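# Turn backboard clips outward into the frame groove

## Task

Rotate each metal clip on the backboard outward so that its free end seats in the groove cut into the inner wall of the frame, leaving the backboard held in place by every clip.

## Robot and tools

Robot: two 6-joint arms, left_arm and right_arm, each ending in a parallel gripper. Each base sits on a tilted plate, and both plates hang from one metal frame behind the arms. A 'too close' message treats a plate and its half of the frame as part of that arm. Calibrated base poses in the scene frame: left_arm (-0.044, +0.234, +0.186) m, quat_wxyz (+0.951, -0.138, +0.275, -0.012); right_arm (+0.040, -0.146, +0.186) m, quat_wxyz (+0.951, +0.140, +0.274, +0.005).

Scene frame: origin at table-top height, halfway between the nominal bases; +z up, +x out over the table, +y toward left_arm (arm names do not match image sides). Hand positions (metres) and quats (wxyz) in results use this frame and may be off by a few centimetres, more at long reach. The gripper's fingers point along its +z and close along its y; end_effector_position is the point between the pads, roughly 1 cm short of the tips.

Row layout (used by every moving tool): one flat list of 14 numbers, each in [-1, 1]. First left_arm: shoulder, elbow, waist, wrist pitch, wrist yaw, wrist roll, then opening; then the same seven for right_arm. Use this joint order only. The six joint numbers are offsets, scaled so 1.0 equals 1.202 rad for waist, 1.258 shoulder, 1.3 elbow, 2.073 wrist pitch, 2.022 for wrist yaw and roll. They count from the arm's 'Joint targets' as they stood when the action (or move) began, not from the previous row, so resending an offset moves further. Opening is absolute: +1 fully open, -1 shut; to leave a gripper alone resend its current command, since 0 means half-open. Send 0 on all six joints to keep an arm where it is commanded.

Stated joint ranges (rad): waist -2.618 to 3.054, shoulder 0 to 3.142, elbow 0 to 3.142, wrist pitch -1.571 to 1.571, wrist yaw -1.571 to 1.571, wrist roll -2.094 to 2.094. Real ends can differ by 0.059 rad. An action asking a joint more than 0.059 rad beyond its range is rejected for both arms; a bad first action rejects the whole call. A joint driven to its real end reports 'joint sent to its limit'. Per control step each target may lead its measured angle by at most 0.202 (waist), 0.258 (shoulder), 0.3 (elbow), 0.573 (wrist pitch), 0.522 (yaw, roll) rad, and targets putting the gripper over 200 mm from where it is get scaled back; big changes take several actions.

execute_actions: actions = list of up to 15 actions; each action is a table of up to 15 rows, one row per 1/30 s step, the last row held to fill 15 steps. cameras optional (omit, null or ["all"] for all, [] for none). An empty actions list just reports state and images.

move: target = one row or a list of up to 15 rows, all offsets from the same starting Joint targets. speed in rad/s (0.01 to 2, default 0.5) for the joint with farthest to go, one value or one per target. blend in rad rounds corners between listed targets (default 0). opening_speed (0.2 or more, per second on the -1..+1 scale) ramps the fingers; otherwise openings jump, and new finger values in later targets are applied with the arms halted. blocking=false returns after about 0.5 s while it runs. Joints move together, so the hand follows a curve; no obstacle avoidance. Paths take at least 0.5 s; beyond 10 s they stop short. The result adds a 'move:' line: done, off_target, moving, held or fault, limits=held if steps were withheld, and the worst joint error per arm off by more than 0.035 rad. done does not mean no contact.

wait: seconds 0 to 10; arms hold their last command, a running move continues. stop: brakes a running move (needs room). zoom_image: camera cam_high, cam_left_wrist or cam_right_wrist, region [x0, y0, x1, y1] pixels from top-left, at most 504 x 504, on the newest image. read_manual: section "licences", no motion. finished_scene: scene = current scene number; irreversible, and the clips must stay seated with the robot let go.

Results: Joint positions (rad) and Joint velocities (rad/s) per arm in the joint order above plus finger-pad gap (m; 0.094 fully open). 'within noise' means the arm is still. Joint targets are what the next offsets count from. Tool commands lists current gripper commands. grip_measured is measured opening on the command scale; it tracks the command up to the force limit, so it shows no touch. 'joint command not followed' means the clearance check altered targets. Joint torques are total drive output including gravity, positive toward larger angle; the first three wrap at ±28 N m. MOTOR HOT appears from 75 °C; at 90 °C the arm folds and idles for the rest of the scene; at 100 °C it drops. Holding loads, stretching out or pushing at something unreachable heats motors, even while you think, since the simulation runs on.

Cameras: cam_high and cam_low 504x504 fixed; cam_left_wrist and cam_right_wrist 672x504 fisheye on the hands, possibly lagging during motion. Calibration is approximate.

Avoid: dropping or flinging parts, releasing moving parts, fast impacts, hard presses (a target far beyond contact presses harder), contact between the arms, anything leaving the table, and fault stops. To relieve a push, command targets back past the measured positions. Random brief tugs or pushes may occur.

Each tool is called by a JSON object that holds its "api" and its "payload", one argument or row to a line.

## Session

{"api": "execute_actions", "payload": {
  "actions": []
}}

Scene clock: 0.00 s.
left_arm: end_effector_position=(+0.3618, -0.0223, +0.2298) grip_measured=+1.000 end_effector_quat_wxyz=(+0.009, +0.427, +0.904, +0.011) | right_arm: end_effector_position=(+0.6099, -0.4499, +0.3889) grip_measured=+1.000 end_effector_quat_wxyz=(+0.373, -0.115, +0.916, -0.090)
Joint names: [shoulder, elbow, waist, wrist pitch, wrist yaw, wrist roll]
Joint positions: left_arm=[2.12 2.084 -0.923 -1.404 -0.644 -0.023 0.094] | right_arm=[1.612 2.342 -0.725 -0.939 -0.492 -0.672 0.094]
Joint velocities: within noise
Joint torques (N m): no reading
Motor temperatures (°C): left_arm=[40 32 32 31 33 30 29] | right_arm=[34 31 32 30 34 33 31]
Heat: left arm: 40 °C; right arm: 34 °C.
Joint targets: left_arm=[2.118 2.087 -0.932 -1.406 -0.644 -0.023] | right_arm=[1.607 2.347 -0.726 -0.947 -0.498 -0.671]
Tool commands: left_gripper/opening=+1.0 right_gripper/opening=+1.0
camera_calibration:
cam_left_wrist: T_world_to_cam=[[-0.799765, -0.592828, -0.0945034, 0.305407], [-0.587438, 0.740425, 0.326629, 0.189021], [-0.123662, 0.316741, -0.940416, 0.364142], [0, 0, 0, 1]] pos_world=[0.400322, -0.0742408, 0.309567]
cam_right_wrist: T_world_to_cam=[[0.161822, -0.974771, 0.153736, -0.588159], [-0.895201, -0.21056, -0.392785, 0.640284], [0.415246, -0.0740633, -0.906689, 0.170315], [0, 0, 0, 1]] pos_world=[0.597637, -0.425889, 0.496337]

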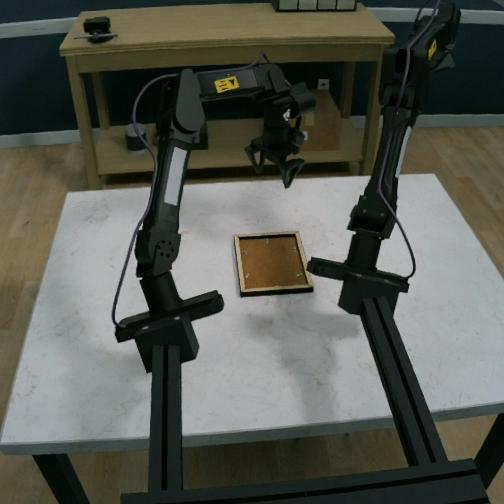

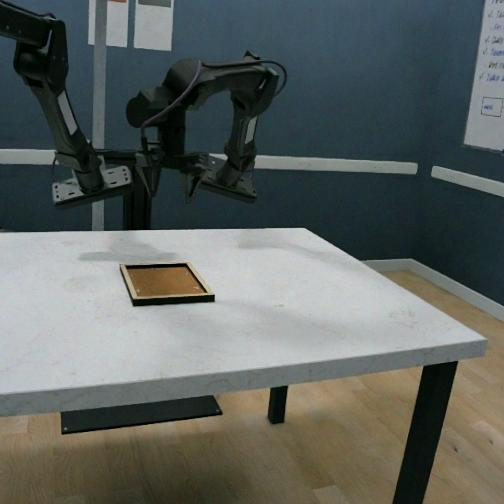

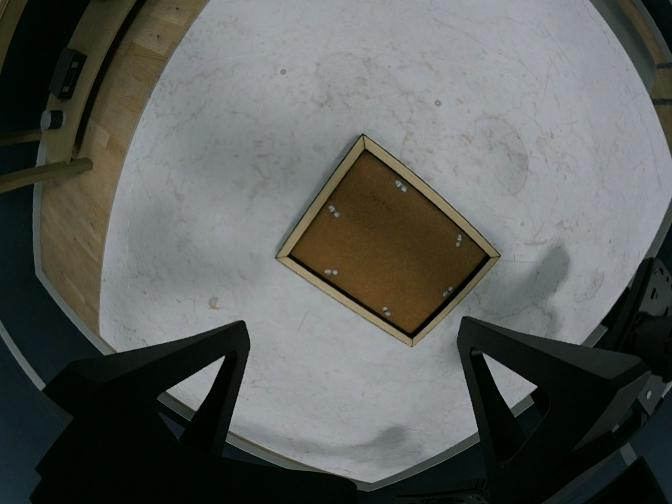

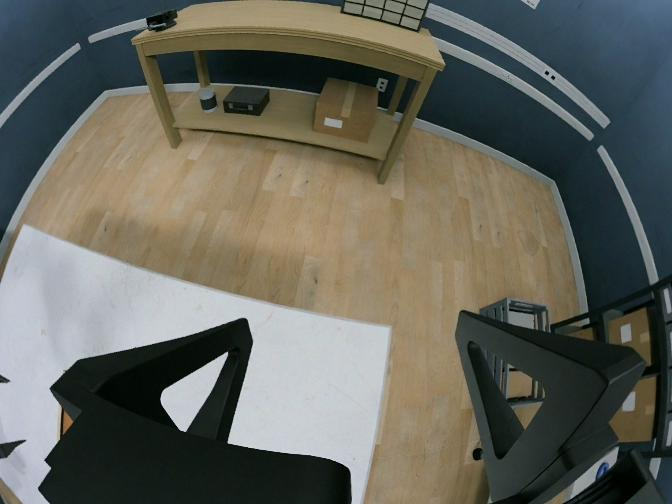

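{"api": "zoom_image", "payload": {
  "camera": "cam_left_wrist",
  "region": [270, 130, 510, 350]
}}

{"api": "zoom_image", "payload": {
  "camera": "cam_left_wrist",
  "region": [300, 160, 420, 280]
}}

{"api": "zoom_image", "payload": {
  "camera": "cam_left_wrist",
  "region": [370, 220, 490, 340]
}}

Scaled by 2.100 from the camera's 672x504 image, which has a finer 960x720 frame.

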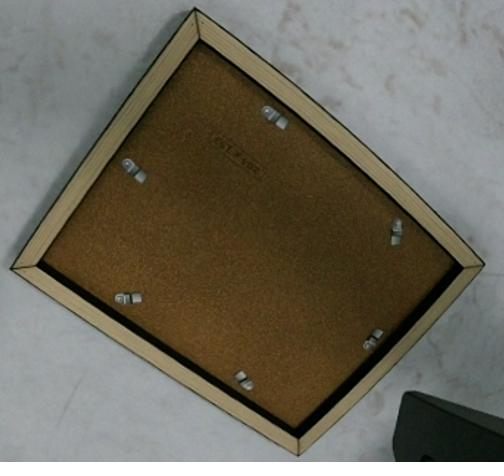

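Scaled by 4.200 from the camera's 672x504 image, which has a finer 960x720 frame.

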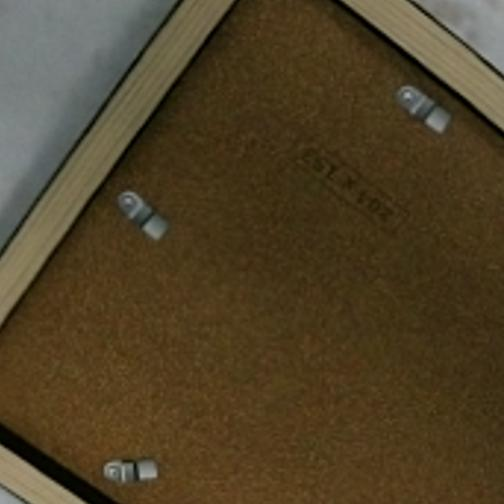

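Scaled by 4.200 from the camera's 672x504 image, which has a finer 960x720 frame.

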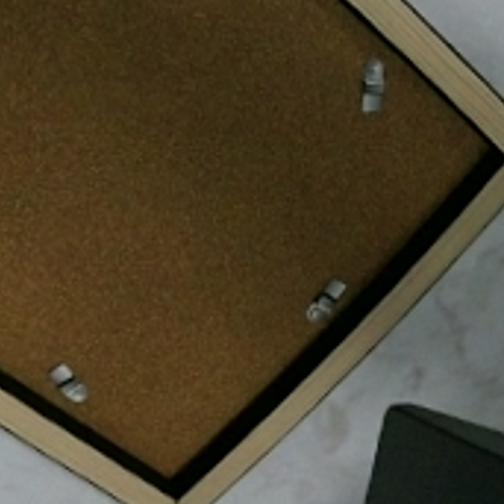

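{"api": "move", "payload": {
  "target": [-0.25,0,0.48,0,0,0,0,0,0,0,0,0,0,1],
  "speed": 0.8,
  "cameras": ["cam_high"]
}}

Scene clock: 94.13 s.
left_arm: end_effector_position=(+0.4634, +0.2396, +0.2298) grip_measured=+0.003 end_effector_quat_wxyz=(+0.006, +0.128, +0.987, +0.099) | right_arm: end_effector_position=(+0.6099, -0.4499, +0.3889) grip_measured=+1.000 end_effector_quat_wxyz=(+0.373, -0.115, +0.916, -0.090)
Joint names: [shoulder, elbow, waist, wrist pitch, wrist yaw, wrist roll]
Joint positions: left_arm=[1.816 2.084 -0.349 -1.404 -0.643 -0.023 0.047] | right_arm=[1.612 2.342 -0.725 -0.939 -0.492 -0.672 0.094]
Joint velocities: within noise
Joint torques (N m): left_arm=[-13.86 5.79 -4 0.47 -0.07 0.02] | right_arm=[-14.46 7.99 -0.7 1.38 -0.21 0.01]
Motor temperatures (°C): left_arm=[49 34 36 31 33 30 29] | right_arm=[54 37 32 35 34 33 31]
Heat: left arm: 49 °C; right arm: 54 °C.
Joint targets: left_arm=[1.804 2.087 -0.355 -1.406 -0.644 -0.023] | right_arm=[1.607 2.347 -0.726 -0.947 -0.498 -0.671]
move: done
Images, in order (width x height): cam_high 504x504.

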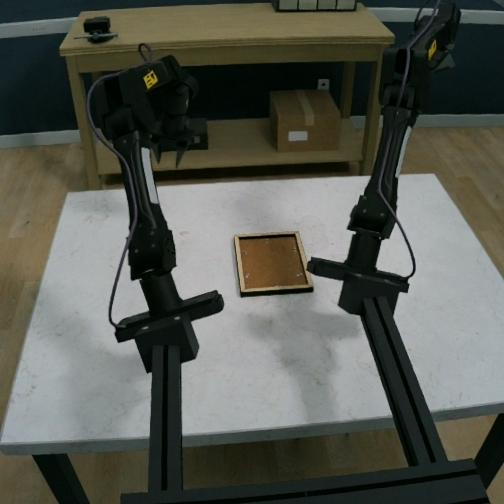

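{"api": "move", "payload": {
  "target": [
    [-0.15,-0.4,0,0.1,0,0,0,-0.2043,-0.6515,0.4376,0.1192,0.2463,0.2329,0],
    [-0.361,-0.913,-0.079,0.292,0,0.209,0,-0.2043,-0.96,0.7,0.2,0.4,0.38,0]
  ],
  "speed": 1.0,
  "blend": 0.1,
  "cameras": ["cam_high","cam_right_wrist"]
}}

Scene clock: 109.53 s.
left_arm: end_effector_position=(+0.2708, +0.2173, +0.1342) grip_measured=+0.003 end_effector_quat_wxyz=(-0.050, +0.393, +0.915, +0.079) | right_arm: end_effector_position=(+0.4727, -0.1752, +0.1387) grip_measured=+0.002 end_effector_quat_wxyz=(+0.100, +0.067, +0.993, +0.018)
Joint names: [shoulder, elbow, waist, wrist pitch, wrist yaw, wrist roll]
Joint positions: left_arm=[1.368 0.911 -0.436 -0.814 -0.643 0.39 0.047] | right_arm=[1.379 1.112 0.104 -0.548 0.302 0.09 0.047]
Joint velocities: within noise
Joint torques (N m): left_arm=[-8.57 3.28 -3.33 0.45 -0.06 0.06] | right_arm=[-12.36 5.12 2.52 0.95 0.04 0.05]
Motor temperatures (°C): left_arm=[49 34 34 31 33 30 29] | right_arm=[54 37 32 35 34 33 31]
Heat: left arm: 49 °C; right arm: 54 °C.
Joint targets: left_arm=[1.349 0.900 -0.450 -0.800 -0.644 0.400] | right_arm=[1.350 1.099 0.115 -0.532 0.311 0.098]
move: done
camera_calibration:
cam_right_wrist: T_world_to_cam=[[-0.167125, -0.975797, -0.141031, -0.063473], [-0.978331, 0.146399, 0.146407, 0.503993], [-0.122217, 0.162444, -0.97912, 0.32635], [0, 0, 0, 1]] pos_world=[0.522349, -0.188734, 0.236796]
Images, in order (width x height): cam_high 504x504, cam_right_wrist 672x504.

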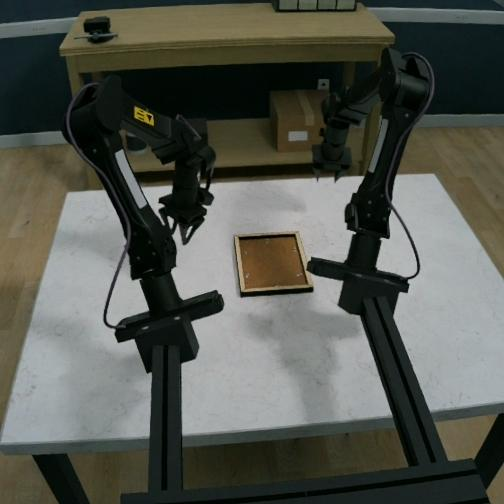

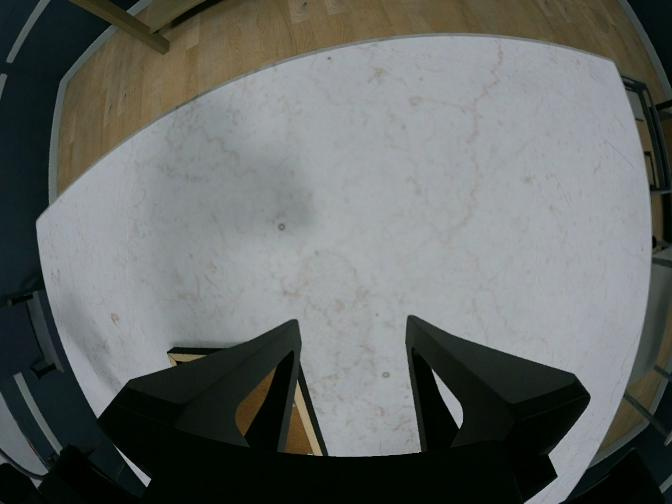

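{"api": "move", "payload": {
  "target": [-0.0715,-0.2308,-0.0025,0.1013,0.0218,0.1741,-0.5,0.1121,-0.3315,0.1805,0.1153,0.0638,0.0618,-0.1],
  "speed": 0.5,
  "cameras": ["cam_right_wrist"]
}}

{"api": "zoom_image", "payload": {
  "camera": "cam_right_wrist",
  "region": [60, 60, 400, 400]
}}

Scene clock: 121.03 s.
left_arm: end_effector_position=(+0.2077, +0.2166, +0.1025) grip_measured=-0.497 end_effector_quat_wxyz=(-0.059, +0.548, +0.833, +0.054) | right_arm: end_effector_position=(+0.3321, -0.1019, +0.0587) grip_measured=-0.098 end_effector_quat_wxyz=(-0.005, -0.007, +1.000, +0.000)
Joint names: [shoulder, elbow, waist, wrist pitch, wrist yaw, wrist roll]
Joint positions: left_arm=[1.277 0.61 -0.44 -0.603 -0.612 0.742 0.024] | right_arm=[1.478 0.674 0.318 -0.311 0.431 0.214 0.042]
Joint velocities: within noise
Joint torques (N m): left_arm=[-6.74 2.52 -2.73 0.43 0.08 0.1] | right_arm=[-5.67 3.3 3.25 0.58 0.03 0.08]
Motor temperatures (°C): left_arm=[47 34 34 31 33 30 29] | right_arm=[50 35 33 34 34 33 31]
Heat: left arm: 47 °C; right arm: 50 °C.
Joint targets: left_arm=[1.260 0.600 -0.453 -0.590 -0.600 0.752] | right_arm=[1.491 0.668 0.333 -0.293 0.440 0.223]
move: done
camera_calibration:
cam_right_wrist: T_world_to_cam=[[-0.0443613, -0.995762, -0.0805555, -0.073138], [-0.937887, 0.013738, 0.346669, 0.328796], [-0.344093, 0.0909306, -0.934522, 0.282662], [0, 0, 0, 1]] pos_world=[0.402391, -0.103048, 0.144278]
Images, in order (width x height): cam_right_wrist 672x504.

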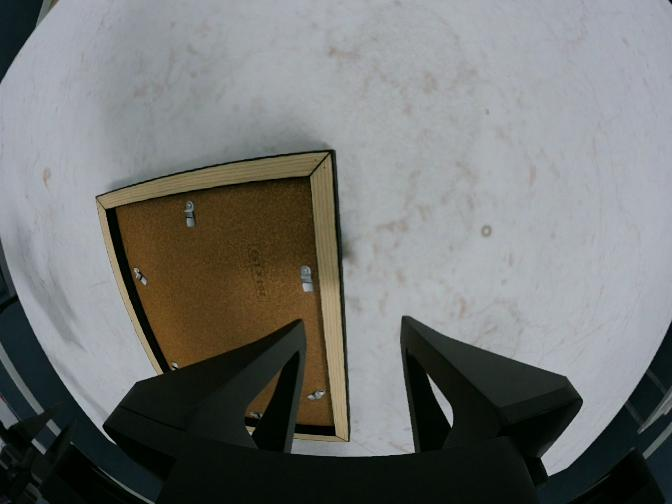

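Scaled by 1.482 from the camera's 672x504 image, which has a finer 960x720 frame.

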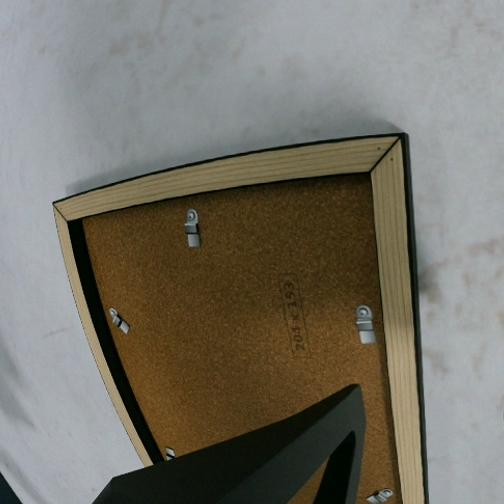

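{"api": "move", "payload": {
  "target": [
    [0,0,0,0,0,0,-0.5,0.0493,-0.0031,-0.0033,0.0256,-0.003,-0.0069,-0.1],
    [0,0,0,0,0,0,-0.5,0.12,-0.007,-0.036,0.08,-0.012,-0.025,-0.1]
  ],
  "speed": [0.3,0.15],
  "cameras": ["cam_right_wrist","cam_low"]
}}

{"api": "zoom_image", "payload": {
  "camera": "cam_right_wrist",
  "region": [230, 230, 430, 430]
}}

Scene clock: 165.03 s.
left_arm: end_effector_position=(+0.2078, +0.2164, +0.1025) grip_measured=-0.497 end_effector_quat_wxyz=(-0.059, +0.548, +0.833, +0.053) | right_arm: end_effector_position=(+0.3354, -0.0923, +0.0264) grip_measured=-0.098 end_effector_quat_wxyz=(+0.000, -0.011, +1.000, +0.000)
Joint names: [shoulder, elbow, waist, wrist pitch, wrist yaw, wrist roll]
Joint positions: left_arm=[1.277 0.61 -0.44 -0.603 -0.612 0.743 0.024] | right_arm=[1.623 0.674 0.297 -0.145 0.422 0.18 0.042]
Joint velocities: within noise
Joint torques (N m): left_arm=[-6.69 2.54 -2.71 0.44 0.08 0.1] | right_arm=[-5.87 1.89 1.69 0.63 -0.06 -0.13]
Motor temperatures (°C): left_arm=[44 34 33 31 33 30 29] | right_arm=[42 33 33 33 34 33 31]
Heat: left arm: 44 °C; right arm: 42 °C.
Joint targets: left_arm=[1.260 0.600 -0.453 -0.590 -0.600 0.752] | right_arm=[1.642 0.659 0.289 -0.127 0.415 0.172]
move: done
camera_calibration:
cam_right_wrist: T_world_to_cam=[[-0.0348856, -0.995985, -0.0824457, -0.0691147], [-0.941828, 0.00517081, 0.336054, 0.34369], [-0.334279, 0.0893732, -0.938227, 0.249443], [0, 0, 0, 1]] pos_world=[0.404669, -0.0929078, 0.112837]
Images, in order (width x height): cam_low 504x504, cam_right_wrist 672x504.

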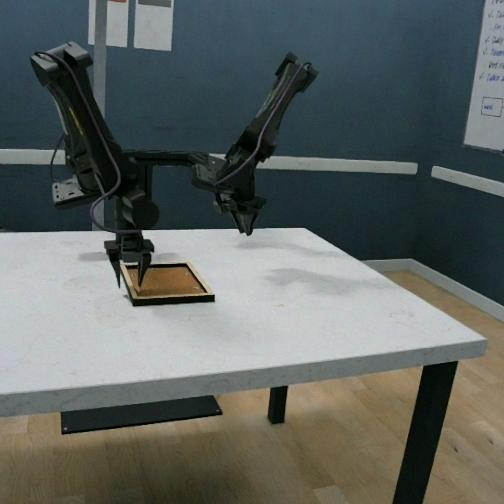

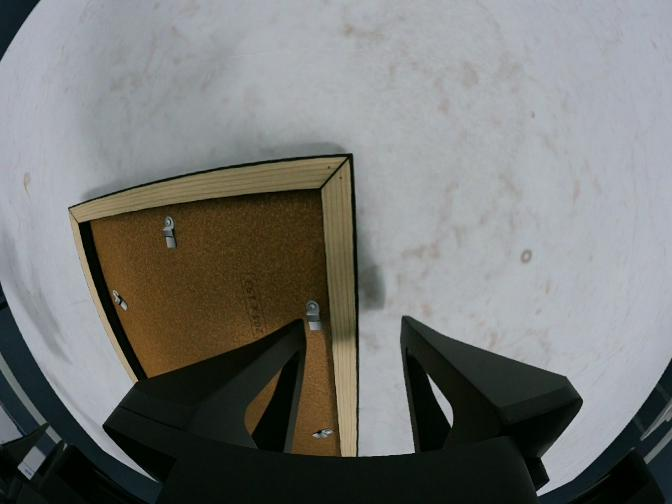

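Scaled by 2.520 from the camera's 672x504 image, which has a finer 960x720 frame.

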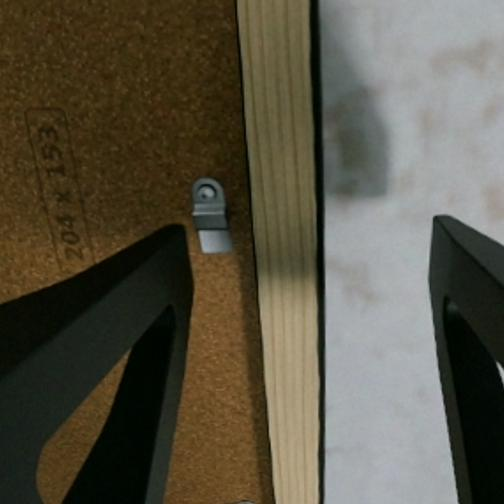

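{"api": "move", "payload": {
  "target": [0,0,0,0,0,0,-0.5,0.030,-0.002,-0.009,0.021,-0.0025,-0.007,-0.1],
  "speed": 0.1,
  "cameras": ["cam_right_wrist"]
}}

Scene clock: 230.27 s.
left_arm: end_effector_position=(+0.2078, +0.2164, +0.1025) grip_measured=-0.497 end_effector_quat_wxyz=(-0.059, +0.548, +0.833, +0.053) | right_arm: end_effector_position=(+0.3320, -0.0916, +0.0170) grip_measured=-0.098 end_effector_quat_wxyz=(-0.002, -0.014, +1.000, +0.000)
Joint names: [shoulder, elbow, waist, wrist pitch, wrist yaw, wrist roll]
Joint positions: left_arm=[1.277 0.61 -0.44 -0.603 -0.612 0.743 0.024] | right_arm=[1.66 0.667 0.287 -0.101 0.417 0.166 0.042]
Joint velocities: within noise
Joint torques (N m): left_arm=[-6.71 2.56 -2.73 0.45 0.07 0.1] | right_arm=[-5.93 2.03 1.92 0.7 -0.05 -0.08]
Motor temperatures (°C): left_arm=[44 34 33 31 33 30 29] | right_arm=[41 32 33 33 34 33 31]
Heat: left arm: 44 °C; right arm: 41 °C.
Joint targets: left_arm=[1.260 0.600 -0.453 -0.590 -0.600 0.751] | right_arm=[1.680 0.656 0.278 -0.084 0.410 0.158]
move: done
camera_calibration:
cam_right_wrist: T_world_to_cam=[[-0.0294044, -0.996187, -0.0821366, -0.0711686], [-0.94016, -0.000343244, 0.340734, 0.342561], [-0.339464, 0.0872406, -0.936565, 0.240922], [0, 0, 0, 1]] pos_world=[0.401754, -0.0917978, 0.103071]
Images, in order (width x height): cam_right_wrist 672x504.

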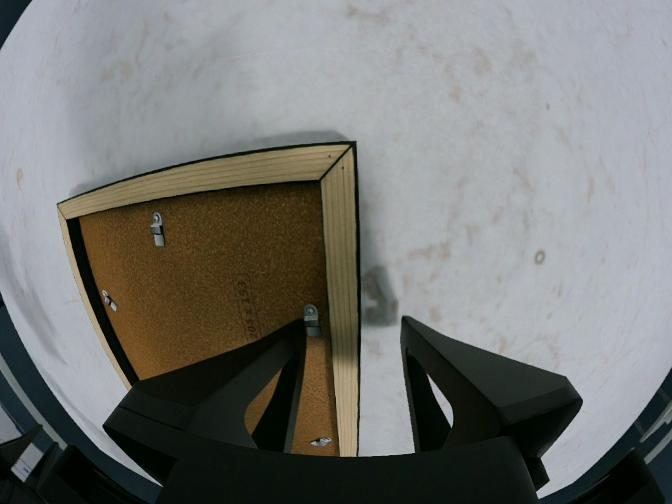

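{"api": "zoom_image", "payload": {
  "camera": "cam_right_wrist",
  "region": [230, 230, 430, 430]
}}

Scaled by 2.520 from the camera's 672x504 image, which has a finer 960x720 frame.

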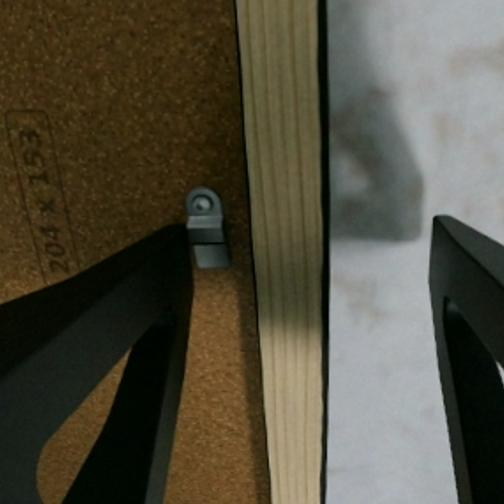

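{"api": "move", "payload": {
  "target": [
    [0,0,0,0,0,0,-0.5,0,0,0,0,0,0,-0.35],
    [0,0,0,0,0,0,-0.5,0,0,0,0,0,0,-0.5]
  ],
  "speed": 0.1,
  "opening_speed": 0.4,
  "cameras": ["cam_right_wrist"]
}}

{"api": "zoom_image", "payload": {
  "camera": "cam_right_wrist",
  "region": [230, 230, 430, 430]
}}

Scene clock: 250.40 s.
left_arm: end_effector_position=(+0.2078, +0.2164, +0.1025) grip_measured=-0.497 end_effector_quat_wxyz=(-0.059, +0.548, +0.833, +0.053) | right_arm: end_effector_position=(+0.3320, -0.0878, +0.0171) grip_measured=-0.498 end_effector_quat_wxyz=(-0.003, -0.014, +1.000, +0.011)
Joint names: [shoulder, elbow, waist, wrist pitch, wrist yaw, wrist roll]
Joint positions: left_arm=[1.277 0.61 -0.44 -0.603 -0.611 0.743 0.024] | right_arm=[1.66 0.667 0.287 -0.098 0.396 0.165 0.024]
Joint velocities: within noise
Joint torques (N m): left_arm=[-6.71 2.56 -2.71 0.45 0.08 0.11] | right_arm=[-5.87 1.99 1.98 0.6 0.12 -0.09]
Motor temperatures (°C): left_arm=[44 34 33 31 33 30 29] | right_arm=[40 32 33 33 34 33 31]
Heat: left arm: 44 °C; right arm: 40 °C.
Joint targets: left_arm=[1.260 0.600 -0.453 -0.590 -0.600 0.752] | right_arm=[1.680 0.656 0.278 -0.084 0.410 0.158]
move: done
camera_calibration:
cam_right_wrist: T_world_to_cam=[[-0.030049, -0.994253, -0.102753, -0.0667037], [-0.939745, -0.00692317, 0.341806, 0.34181], [-0.340553, 0.106833, -0.934136, 0.242672], [0, 0, 0, 1]] pos_world=[0.401852, -0.0898793, 0.103002]
Images, in order (width x height): cam_right_wrist 672x504.

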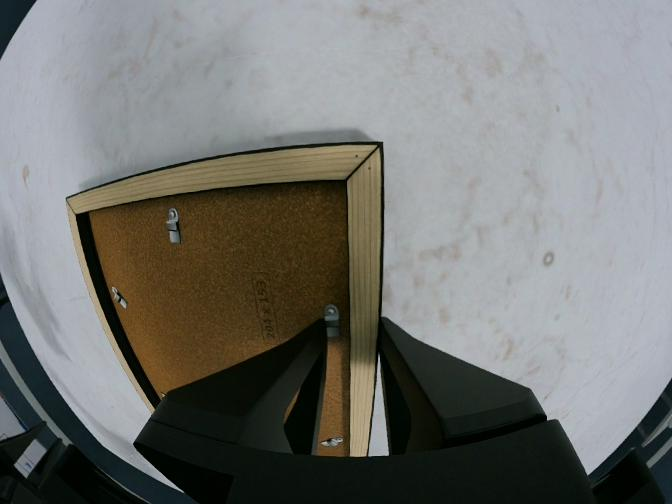

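Scaled by 2.520 from the camera's 672x504 image, which has a finer 960x720 frame.

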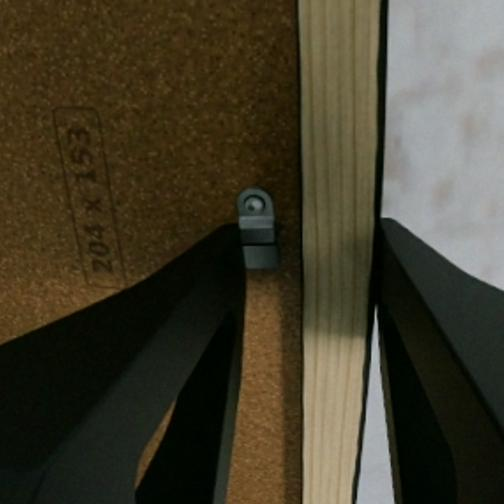

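{"api": "move", "payload": {
  "target": [0,0,0,0,0,0,-0.5,0,0,0,0,0,0,-0.62],
  "speed": 0.1,
  "opening_speed": 0.3,
  "cameras": ["cam_right_wrist"]
}}

{"api": "zoom_image", "payload": {
  "camera": "cam_right_wrist",
  "region": [230, 230, 430, 430]
}}

Scene clock: 261.60 s.
left_arm: end_effector_position=(+0.2078, +0.2164, +0.1025) grip_measured=-0.497 end_effector_quat_wxyz=(-0.059, +0.548, +0.833, +0.053) | right_arm: end_effector_position=(+0.3323, -0.0896, +0.0170) grip_measured=-0.617 end_effector_quat_wxyz=(-0.002, -0.014, +1.000, +0.006)
Joint names: [shoulder, elbow, waist, wrist pitch, wrist yaw, wrist roll]
Joint positions: left_arm=[1.277 0.61 -0.44 -0.603 -0.611 0.743 0.024] | right_arm=[1.66 0.667 0.286 -0.098 0.404 0.165 0.018]
Joint velocities: within noise
Joint torques (N m): left_arm=[-6.72 2.54 -2.69 0.44 0.07 0.1] | right_arm=[-5.76 1.96 1.74 0.57 0.01 -0.09]
Motor temperatures (°C): left_arm=[44 34 33 31 33 30 29] | right_arm=[39 32 33 33 34 33 31]
Heat: left arm: 44 °C; right arm: 39 °C.
Joint targets: left_arm=[1.260 0.600 -0.453 -0.590 -0.600 0.752] | right_arm=[1.680 0.656 0.278 -0.084 0.410 0.158]
move: done
camera_calibration:
cam_right_wrist: T_world_to_cam=[[-0.030132, -0.995096, -0.0942081, -0.0686052], [-0.940228, -0.00376771, 0.340524, 0.34257], [-0.339209, 0.0988378, -0.935504, 0.241713], [0, 0, 0, 1]] pos_world=[0.402018, -0.0908684, 0.103007]
Images, in order (width x height): cam_right_wrist 672x504.

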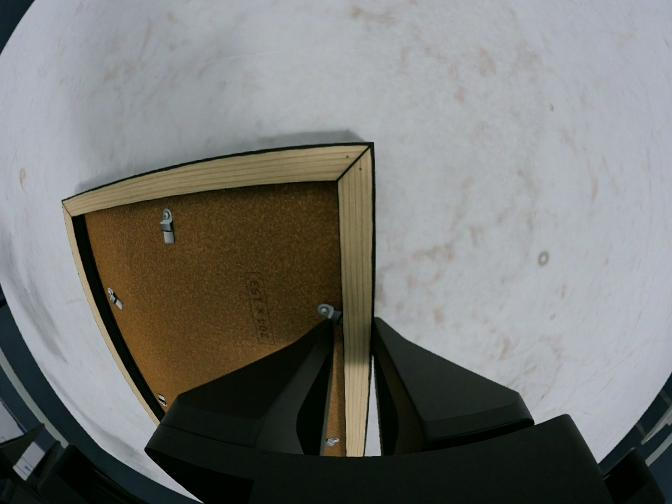

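Scaled by 2.520 from the camera's 672x504 image, which has a finer 960x720 frame.

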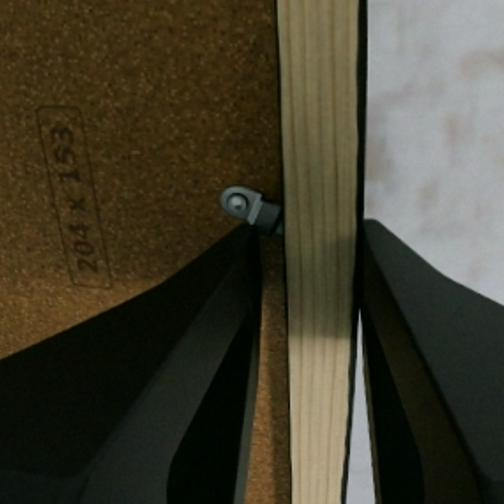

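{"api": "move", "payload": {
  "target": [0,0,0,0,0,0,-0.5,0,0,0,0,0,0,-0.71],
  "speed": 0.1,
  "opening_speed": 0.3,
  "cameras": ["cam_right_wrist"]
}}

{"api": "zoom_image", "payload": {
  "camera": "cam_right_wrist",
  "region": [230, 230, 430, 430]
}}

Scene clock: 268.37 s.
left_arm: end_effector_position=(+0.2078, +0.2164, +0.1025) grip_measured=-0.497 end_effector_quat_wxyz=(-0.059, +0.548, +0.833, +0.053) | right_arm: end_effector_position=(+0.3323, -0.0914, +0.0169) grip_measured=-0.707 end_effector_quat_wxyz=(-0.002, -0.014, +1.000, +0.001)
Joint names: [shoulder, elbow, waist, wrist pitch, wrist yaw, wrist roll]
Joint positions: left_arm=[1.277 0.61 -0.44 -0.603 -0.611 0.743 0.024] | right_arm=[1.66 0.667 0.286 -0.1 0.415 0.165 0.014]
Joint velocities: within noise
Joint torques (N m): left_arm=[-6.71 2.55 -2.7 0.45 0.07 0.1] | right_arm=[-5.78 1.96 1.76 0.58 -0.01 -0.09]
Motor temperatures (°C): left_arm=[44 34 33 31 33 30 29] | right_arm=[39 32 33 33 34 33 31]
Heat: left arm: 44 °C; right arm: 39 °C.
Joint targets: left_arm=[1.260 0.600 -0.453 -0.590 -0.600 0.752] | right_arm=[1.680 0.656 0.278 -0.084 0.410 0.158]
move: done
camera_calibration:
cam_right_wrist: T_world_to_cam=[[-0.0294372, -0.99604, -0.0838973, -0.0709592], [-0.940432, -0.00084301, 0.33998, 0.342913], [-0.338704, 0.0889078, -0.936683, 0.24083], [0, 0, 0, 1]] pos_world=[0.401968, -0.0918007, 0.103045]
Images, in order (width x height): cam_right_wrist 672x504.

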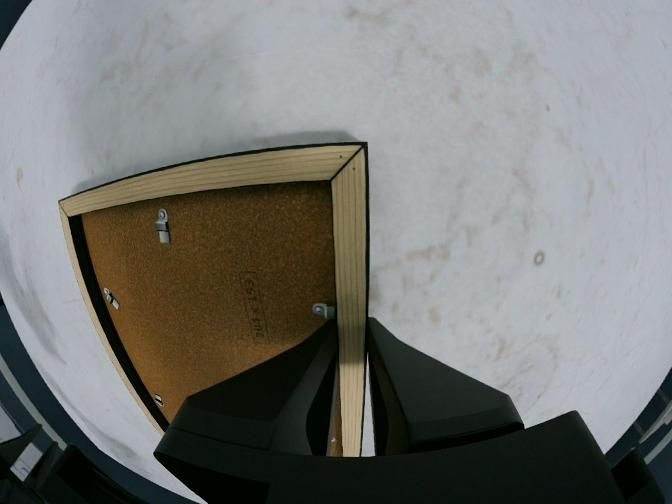

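Scaled by 2.520 from the camera's 672x504 image, which has a finer 960x720 frame.

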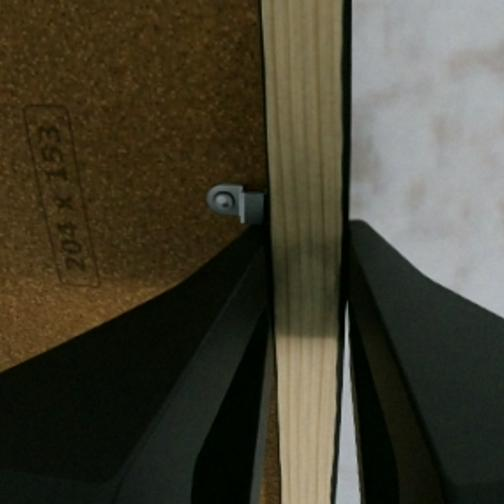

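{"api": "move", "payload": {
  "target": [
    [0,0,0,0,0,0,-0.5,0,0,0,0,0,0,-0.3],
    [0,0,0,0,0,0,-0.5,-0.143,0.012,0.068,-0.099,0.021,0.043,-0.3],
    [0,0,0,0,0,0,-0.5,-0.234,-0.297,0.172,0.019,0.047,0.102,0.06]
  ],
  "speed": [0.2,0.2,0.4],
  "opening_speed": 1,
  "cameras": ["cam_right_wrist","cam_left_wrist"]
}}

{"api": "zoom_image", "payload": {
  "camera": "cam_right_wrist",
  "region": [200, 200, 400, 400]
}}

Scene clock: 316.27 s.
left_arm: end_effector_position=(+0.2078, +0.2164, +0.1025) grip_measured=-0.497 end_effector_quat_wxyz=(-0.059, +0.548, +0.833, +0.053) | right_arm: end_effector_position=(+0.2266, -0.0940, +0.0489) grip_measured=+0.058 end_effector_quat_wxyz=(-0.006, -0.014, +1.000, -0.002)
Joint names: [shoulder, elbow, waist, wrist pitch, wrist yaw, wrist roll]
Joint positions: left_arm=[1.277 0.61 -0.44 -0.603 -0.611 0.743 0.024] | right_arm=[1.403 0.277 0.471 -0.061 0.496 0.356 0.05]
Joint velocities: within noise
Joint torques (N m): left_arm=[-6.74 2.51 -2.74 0.44 0.07 0.1] | right_arm=[-5.9 1.91 2.71 0.56 0.14 0.07]
Motor temperatures (°C): left_arm=[44 34 33 31 33 30 29] | right_arm=[39 32 33 32 34 33 31]
Heat: left arm: 44 °C; right arm: 39 °C.
Joint targets: left_arm=[1.260 0.600 -0.453 -0.590 -0.600 0.752] | right_arm=[1.385 0.270 0.485 -0.044 0.505 0.364]
move: done
camera_calibration:
cam_left_wrist: T_world_to_cam=[[-0.938337, -0.335912, -0.0817763, 0.283617], [-0.332796, 0.813539, 0.476866, -0.12071], [-0.0936568, 0.474675, -0.875164, 0.102679], [0, 0, 0, 1]] pos_world=[0.235573, 0.144733, 0.170617]
cam_right_wrist: T_world_to_cam=[[-0.0296019, -0.996539, -0.0776829, -0.0743055], [-0.937538, 0.000730984, 0.347882, 0.231717], [-0.346621, 0.0831286, -0.934315, 0.236333], [0, 0, 0, 1]] pos_world=[0.296962, -0.0938638, 0.134427]
Images, in order (width x height): cam_left_wrist 672x504, cam_right_wrist 672x504.

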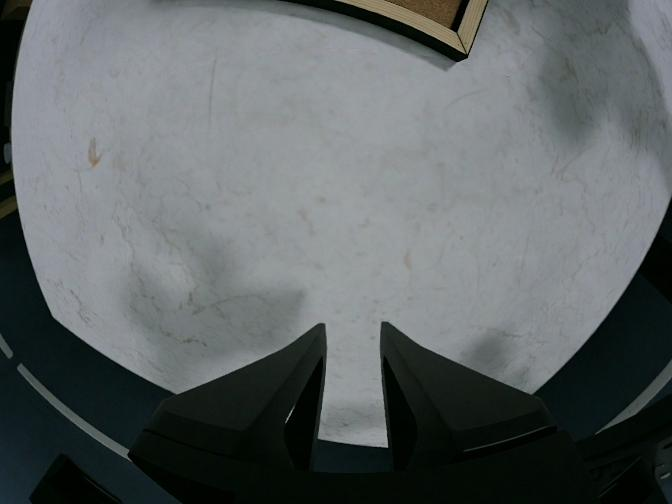

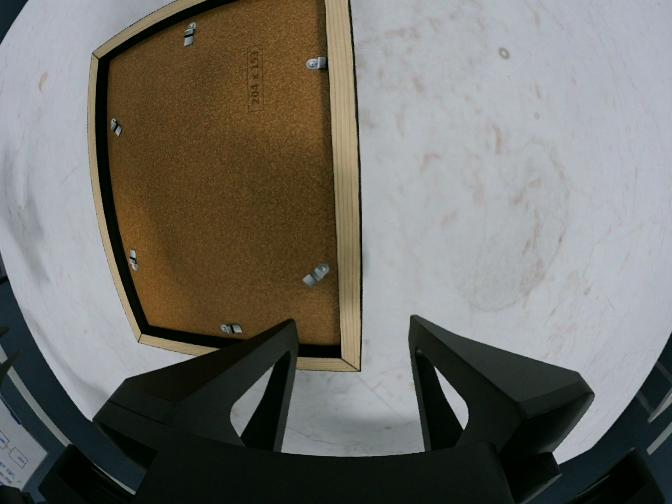

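Scaled by 2.520 from the camera's 672x504 image, which has a finer 960x720 frame.

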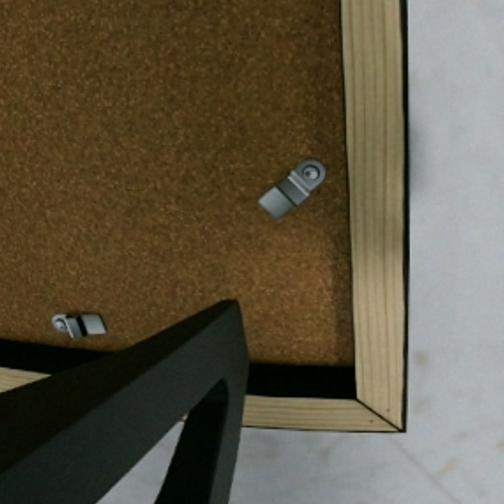

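{"api": "move", "payload": {
  "target": [0,0,0,0,0,0,-0.5,0.145,-0.005,-0.076,0.098,-0.0215,-0.0415,0.1],
  "speed": 0.3,
  "opening_speed": 1,
  "cameras": ["cam_right_wrist"]
}}

{"api": "zoom_image", "payload": {
  "camera": "cam_right_wrist",
  "region": [230, 230, 430, 430]
}}

Scene clock: 378.17 s.
left_arm: end_effector_position=(+0.2078, +0.2164, +0.1025) grip_measured=-0.497 end_effector_quat_wxyz=(-0.059, +0.548, +0.833, +0.053) | right_arm: end_effector_position=(+0.2312, -0.0932, +0.0258) grip_measured=+0.098 end_effector_quat_wxyz=(+0.000, -0.010, +1.000, +0.000)
Joint names: [shoulder, elbow, waist, wrist pitch, wrist yaw, wrist roll]
Joint positions: left_arm=[1.277 0.61 -0.44 -0.603 -0.611 0.743 0.024] | right_arm=[1.553 0.272 0.402 0.141 0.468 0.289 0.052]
Joint velocities: within noise
Joint torques (N m): left_arm=[-6.74 2.52 -2.7 0.45 0.07 0.11] | right_arm=[-3.25 0.91 1.33 0.57 -0.08 -0.1]
Motor temperatures (°C): left_arm=[44 34 33 31 33 30 29] | right_arm=[39 32 33 32 34 33 31]
Heat: left arm: 44 °C; right arm: 39 °C.
Joint targets: left_arm=[1.260 0.600 -0.453 -0.590 -0.600 0.752] | right_arm=[1.568 0.263 0.394 0.159 0.462 0.280]
move: done
camera_calibration:
cam_right_wrist: T_world_to_cam=[[-0.03835, -0.99586, -0.0824149, -0.072926], [-0.941449, 0.00836114, 0.337051, 0.246011], [-0.334967, 0.0905153, -0.937872, 0.214385], [0, 0, 0, 1]] pos_world=[0.300622, -0.0940861, 0.112137]
Images, in order (width x height): cam_right_wrist 672x504.

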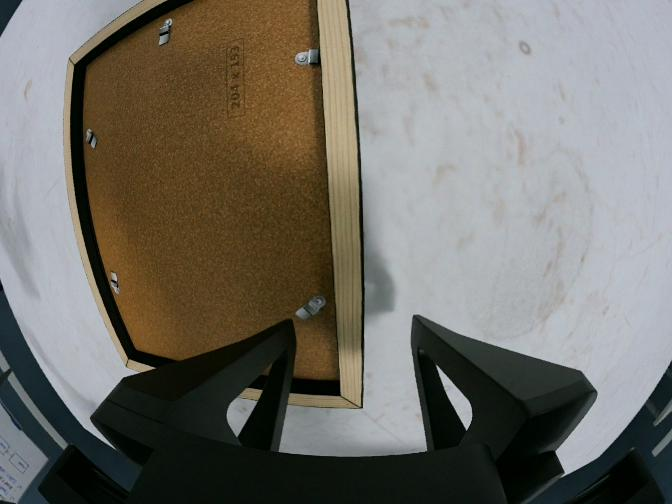

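Scaled by 2.520 from the camera's 672x504 image, which has a finer 960x720 frame.

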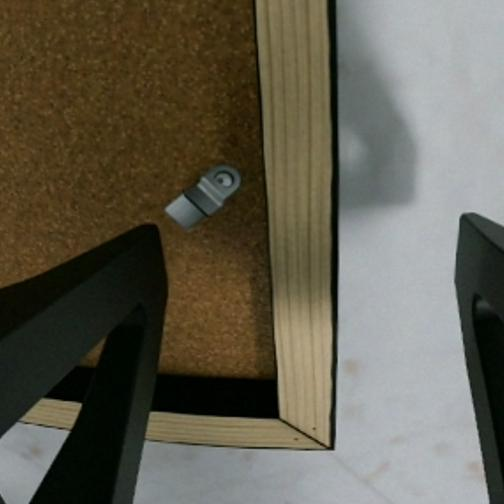

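{"api": "move", "payload": {
  "target": [0,0,0,0,0,0,-0.5,0.048,-0.002,-0.025,0.033,-0.0074,-0.0134,0.1],
  "speed": 0.1,
  "cameras": ["cam_right_wrist"]
}}

{"api": "zoom_image", "payload": {
  "camera": "cam_right_wrist",
  "region": [230, 230, 430, 430]
}}

Scene clock: 392.77 s.
left_arm: end_effector_position=(+0.2078, +0.2164, +0.1025) grip_measured=-0.497 end_effector_quat_wxyz=(-0.059, +0.548, +0.833, +0.053) | right_arm: end_effector_position=(+0.2290, -0.0949, +0.0172) grip_measured=+0.098 end_effector_quat_wxyz=(-0.004, -0.010, +1.000, +0.000)
Joint names: [shoulder, elbow, waist, wrist pitch, wrist yaw, wrist roll]
Joint positions: left_arm=[1.277 0.61 -0.44 -0.603 -0.611 0.743 0.024] | right_arm=[1.608 0.267 0.374 0.206 0.456 0.262 0.052]
Joint velocities: within noise
Joint torques (N m): left_arm=[-6.72 2.55 -2.76 0.45 0.07 0.1] | right_arm=[-3.06 0.59 1.16 0.65 -0.08 -0.11]
Motor temperatures (°C): left_arm=[44 34 33 31 33 30 29] | right_arm=[38 32 33 32 34 33 31]
Heat: left arm: 44 °C; right arm: 38 °C.
Joint targets: left_arm=[1.260 0.600 -0.453 -0.590 -0.600 0.752] | right_arm=[1.628 0.261 0.364 0.227 0.447 0.253]
move: done
camera_calibration:
cam_right_wrist: T_world_to_cam=[[-0.0370298, -0.996052, -0.0806817, -0.0757686], [-0.939192, 0.00710648, 0.34332, 0.246065], [-0.341391, 0.0884886, -0.935747, 0.206915], [0, 0, 0, 1]] pos_world=[0.298936, -0.0955278, 0.103028]
Images, in order (width x height): cam_right_wrist 672x504.

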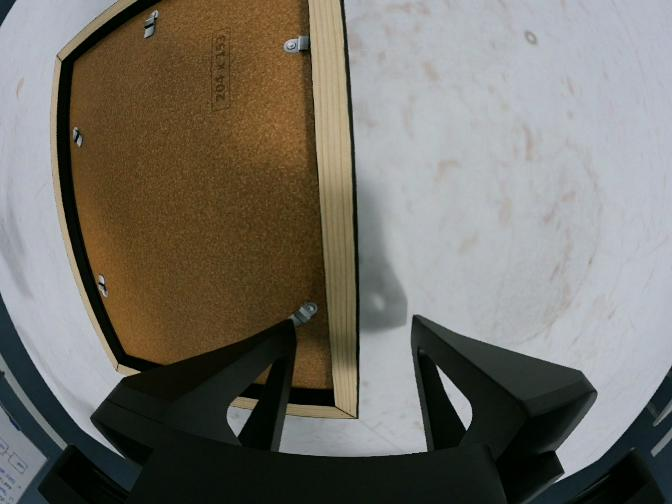

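Scaled by 2.520 from the camera's 672x504 image, which has a finer 960x720 frame.

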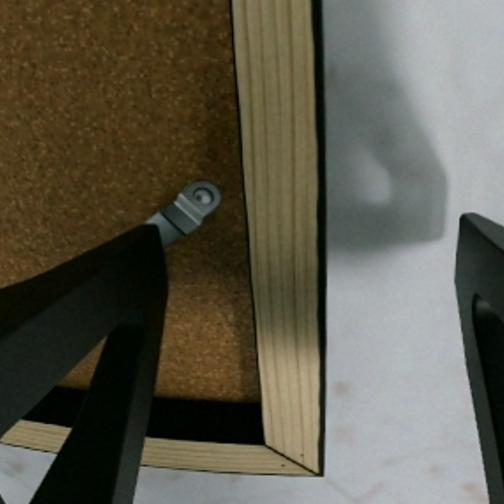

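{"api": "move", "payload": {
  "target": [
    [0,0,0,0,0,0,-0.5,0,0,0,0.0043,0,0,0.1],
    [0,0,0,0,0,0,-0.5,0,0,0,0.0043,0,0,-0.1],
    [0,0,0,0,0,0,-0.5,0,0,0,0.0043,0,0,-0.3]
  ],
  "speed": 0.1,
  "opening_speed": 0.4,
  "cameras": ["cam_right_wrist"]
}}

{"api": "zoom_image", "payload": {
  "camera": "cam_right_wrist",
  "region": [230, 230, 430, 430]
}}

Scene clock: 426.57 s.
left_arm: end_effector_position=(+0.2078, +0.2164, +0.1025) grip_measured=-0.497 end_effector_quat_wxyz=(-0.059, +0.548, +0.833, +0.053) | right_arm: end_effector_position=(+0.2300, -0.0899, +0.0170) grip_measured=-0.298 end_effector_quat_wxyz=(-0.002, -0.009, +1.000, +0.013)
Joint names: [shoulder, elbow, waist, wrist pitch, wrist yaw, wrist roll]
Joint positions: left_arm=[1.277 0.61 -0.44 -0.603 -0.611 0.743 0.024] | right_arm=[1.61 0.267 0.374 0.219 0.431 0.26 0.033]
Joint velocities: within noise
Joint torques (N m): left_arm=[-6.72 2.54 -2.71 0.44 0.07 0.1] | right_arm=[-3.41 0.59 1.01 0.61 0.14 -0.07]
Motor temperatures (°C): left_arm=[44 34 33 31 33 30 29] | right_arm=[37 32 32 32 34 33 31]
Heat: left arm: 44 °C; right arm: 37 °C.
Joint targets: left_arm=[1.260 0.600 -0.453 -0.590 -0.600 0.752] | right_arm=[1.628 0.261 0.364 0.236 0.447 0.253]
move: done
camera_calibration:
cam_right_wrist: T_world_to_cam=[[-0.0400347, -0.99344, -0.107114, -0.0693472], [-0.93999, 0.00109217, 0.341199, 0.246793], [-0.338844, 0.114346, -0.933868, 0.208342], [0, 0, 0, 1]] pos_world=[0.299802, -0.0929849, 0.102931]
Images, in order (width x height): cam_right_wrist 672x504.

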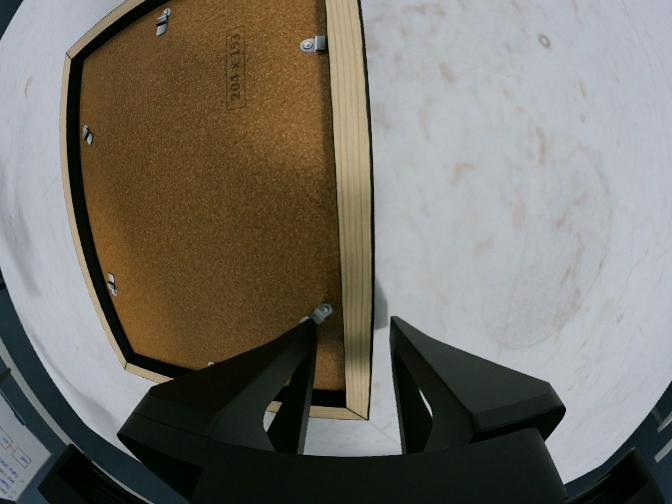

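Scaled by 2.520 from the camera's 672x504 image, which has a finer 960x720 frame.

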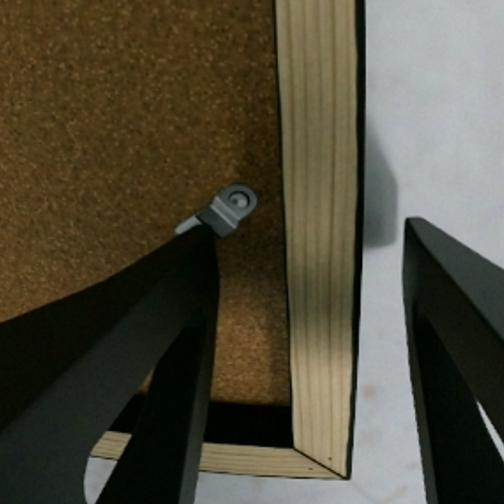

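{"api": "zoom_image", "payload": {
  "camera": "cam_right_wrist",
  "region": [290, 290, 350, 335]
}}

Scaled by 8.400 from the camera's 672x504 image, which has a finer 960x720 frame.

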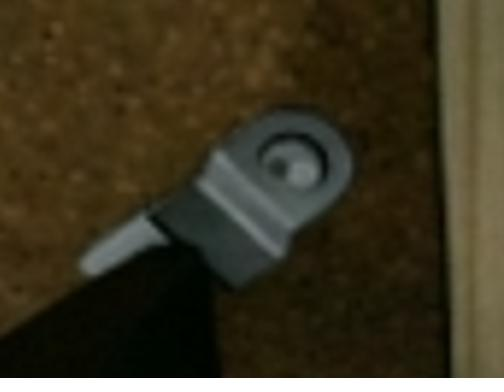

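{"api": "move", "payload": {
  "target": [
    [0,0,0,0,0,0,-0.5,-0.0215,0.0015,0.0141,-0.0193,0.002,0.01,-0.3],
    [0,0,0,0,0,0,-0.5,-0.0215,0.0015,0.0141,-0.0193,0.002,0.01,0.12]
  ],
  "speed": 0.15,
  "opening_speed": 1,
  "cameras": ["cam_right_wrist"]
}}

{"api": "zoom_image", "payload": {
  "camera": "cam_right_wrist",
  "region": [230, 230, 430, 430]
}}

Scene clock: 465.60 s.
left_arm: end_effector_position=(+0.2078, +0.2164, +0.1025) grip_measured=-0.497 end_effector_quat_wxyz=(-0.059, +0.548, +0.833, +0.053) | right_arm: end_effector_position=(+0.2296, -0.0922, +0.0169) grip_measured=+0.118 end_effector_quat_wxyz=(-0.003, -0.007, +1.000, +0.006)
Joint names: [shoulder, elbow, waist, wrist pitch, wrist yaw, wrist roll]
Joint positions: left_arm=[1.277 0.61 -0.44 -0.603 -0.611 0.743 0.024] | right_arm=[1.61 0.267 0.374 0.214 0.443 0.266 0.053]
Joint velocities: within noise
Joint torques (N m): left_arm=[-6.71 2.55 -2.76 0.44 0.07 0.1] | right_arm=[-5.91 0.79 2.11 0.32 0.09 0.03]
Motor temperatures (°C): left_arm=[44 34 33 31 33 30 29] | right_arm=[37 32 32 32 34 33 31]
Heat: left arm: 44 °C; right arm: 37 °C.
Joint targets: left_arm=[1.260 0.600 -0.453 -0.590 -0.600 0.752] | right_arm=[1.601 0.263 0.381 0.196 0.451 0.273]
move: done
camera_calibration:
cam_right_wrist: T_world_to_cam=[[-0.0437995, -0.994549, -0.0946256, -0.0711216], [-0.939698, 0.0088549, 0.341891, 0.247033], [-0.339189, 0.103894, -0.934963, 0.207554], [0, 0, 0, 1]] pos_world=[0.299421, -0.094485, 0.102867]
Images, in order (width x height): cam_right_wrist 672x504.

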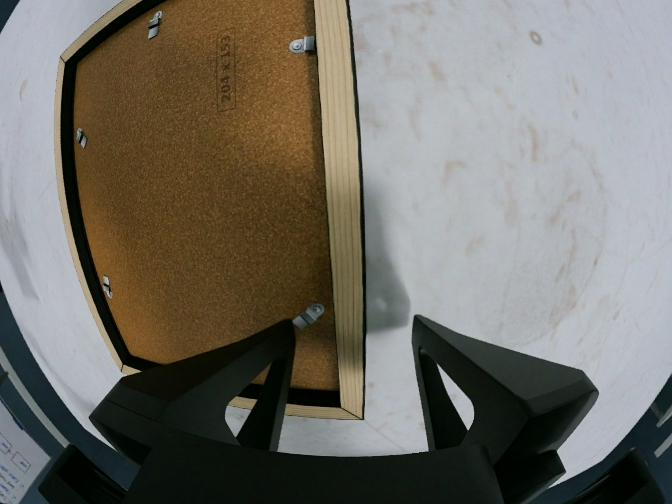

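Scaled by 2.520 from the camera's 672x504 image, which has a finer 960x720 frame.

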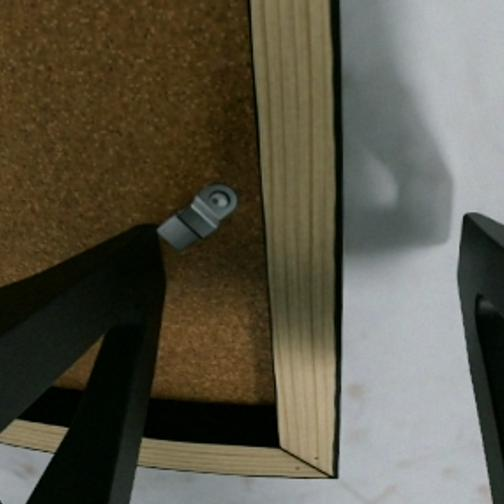

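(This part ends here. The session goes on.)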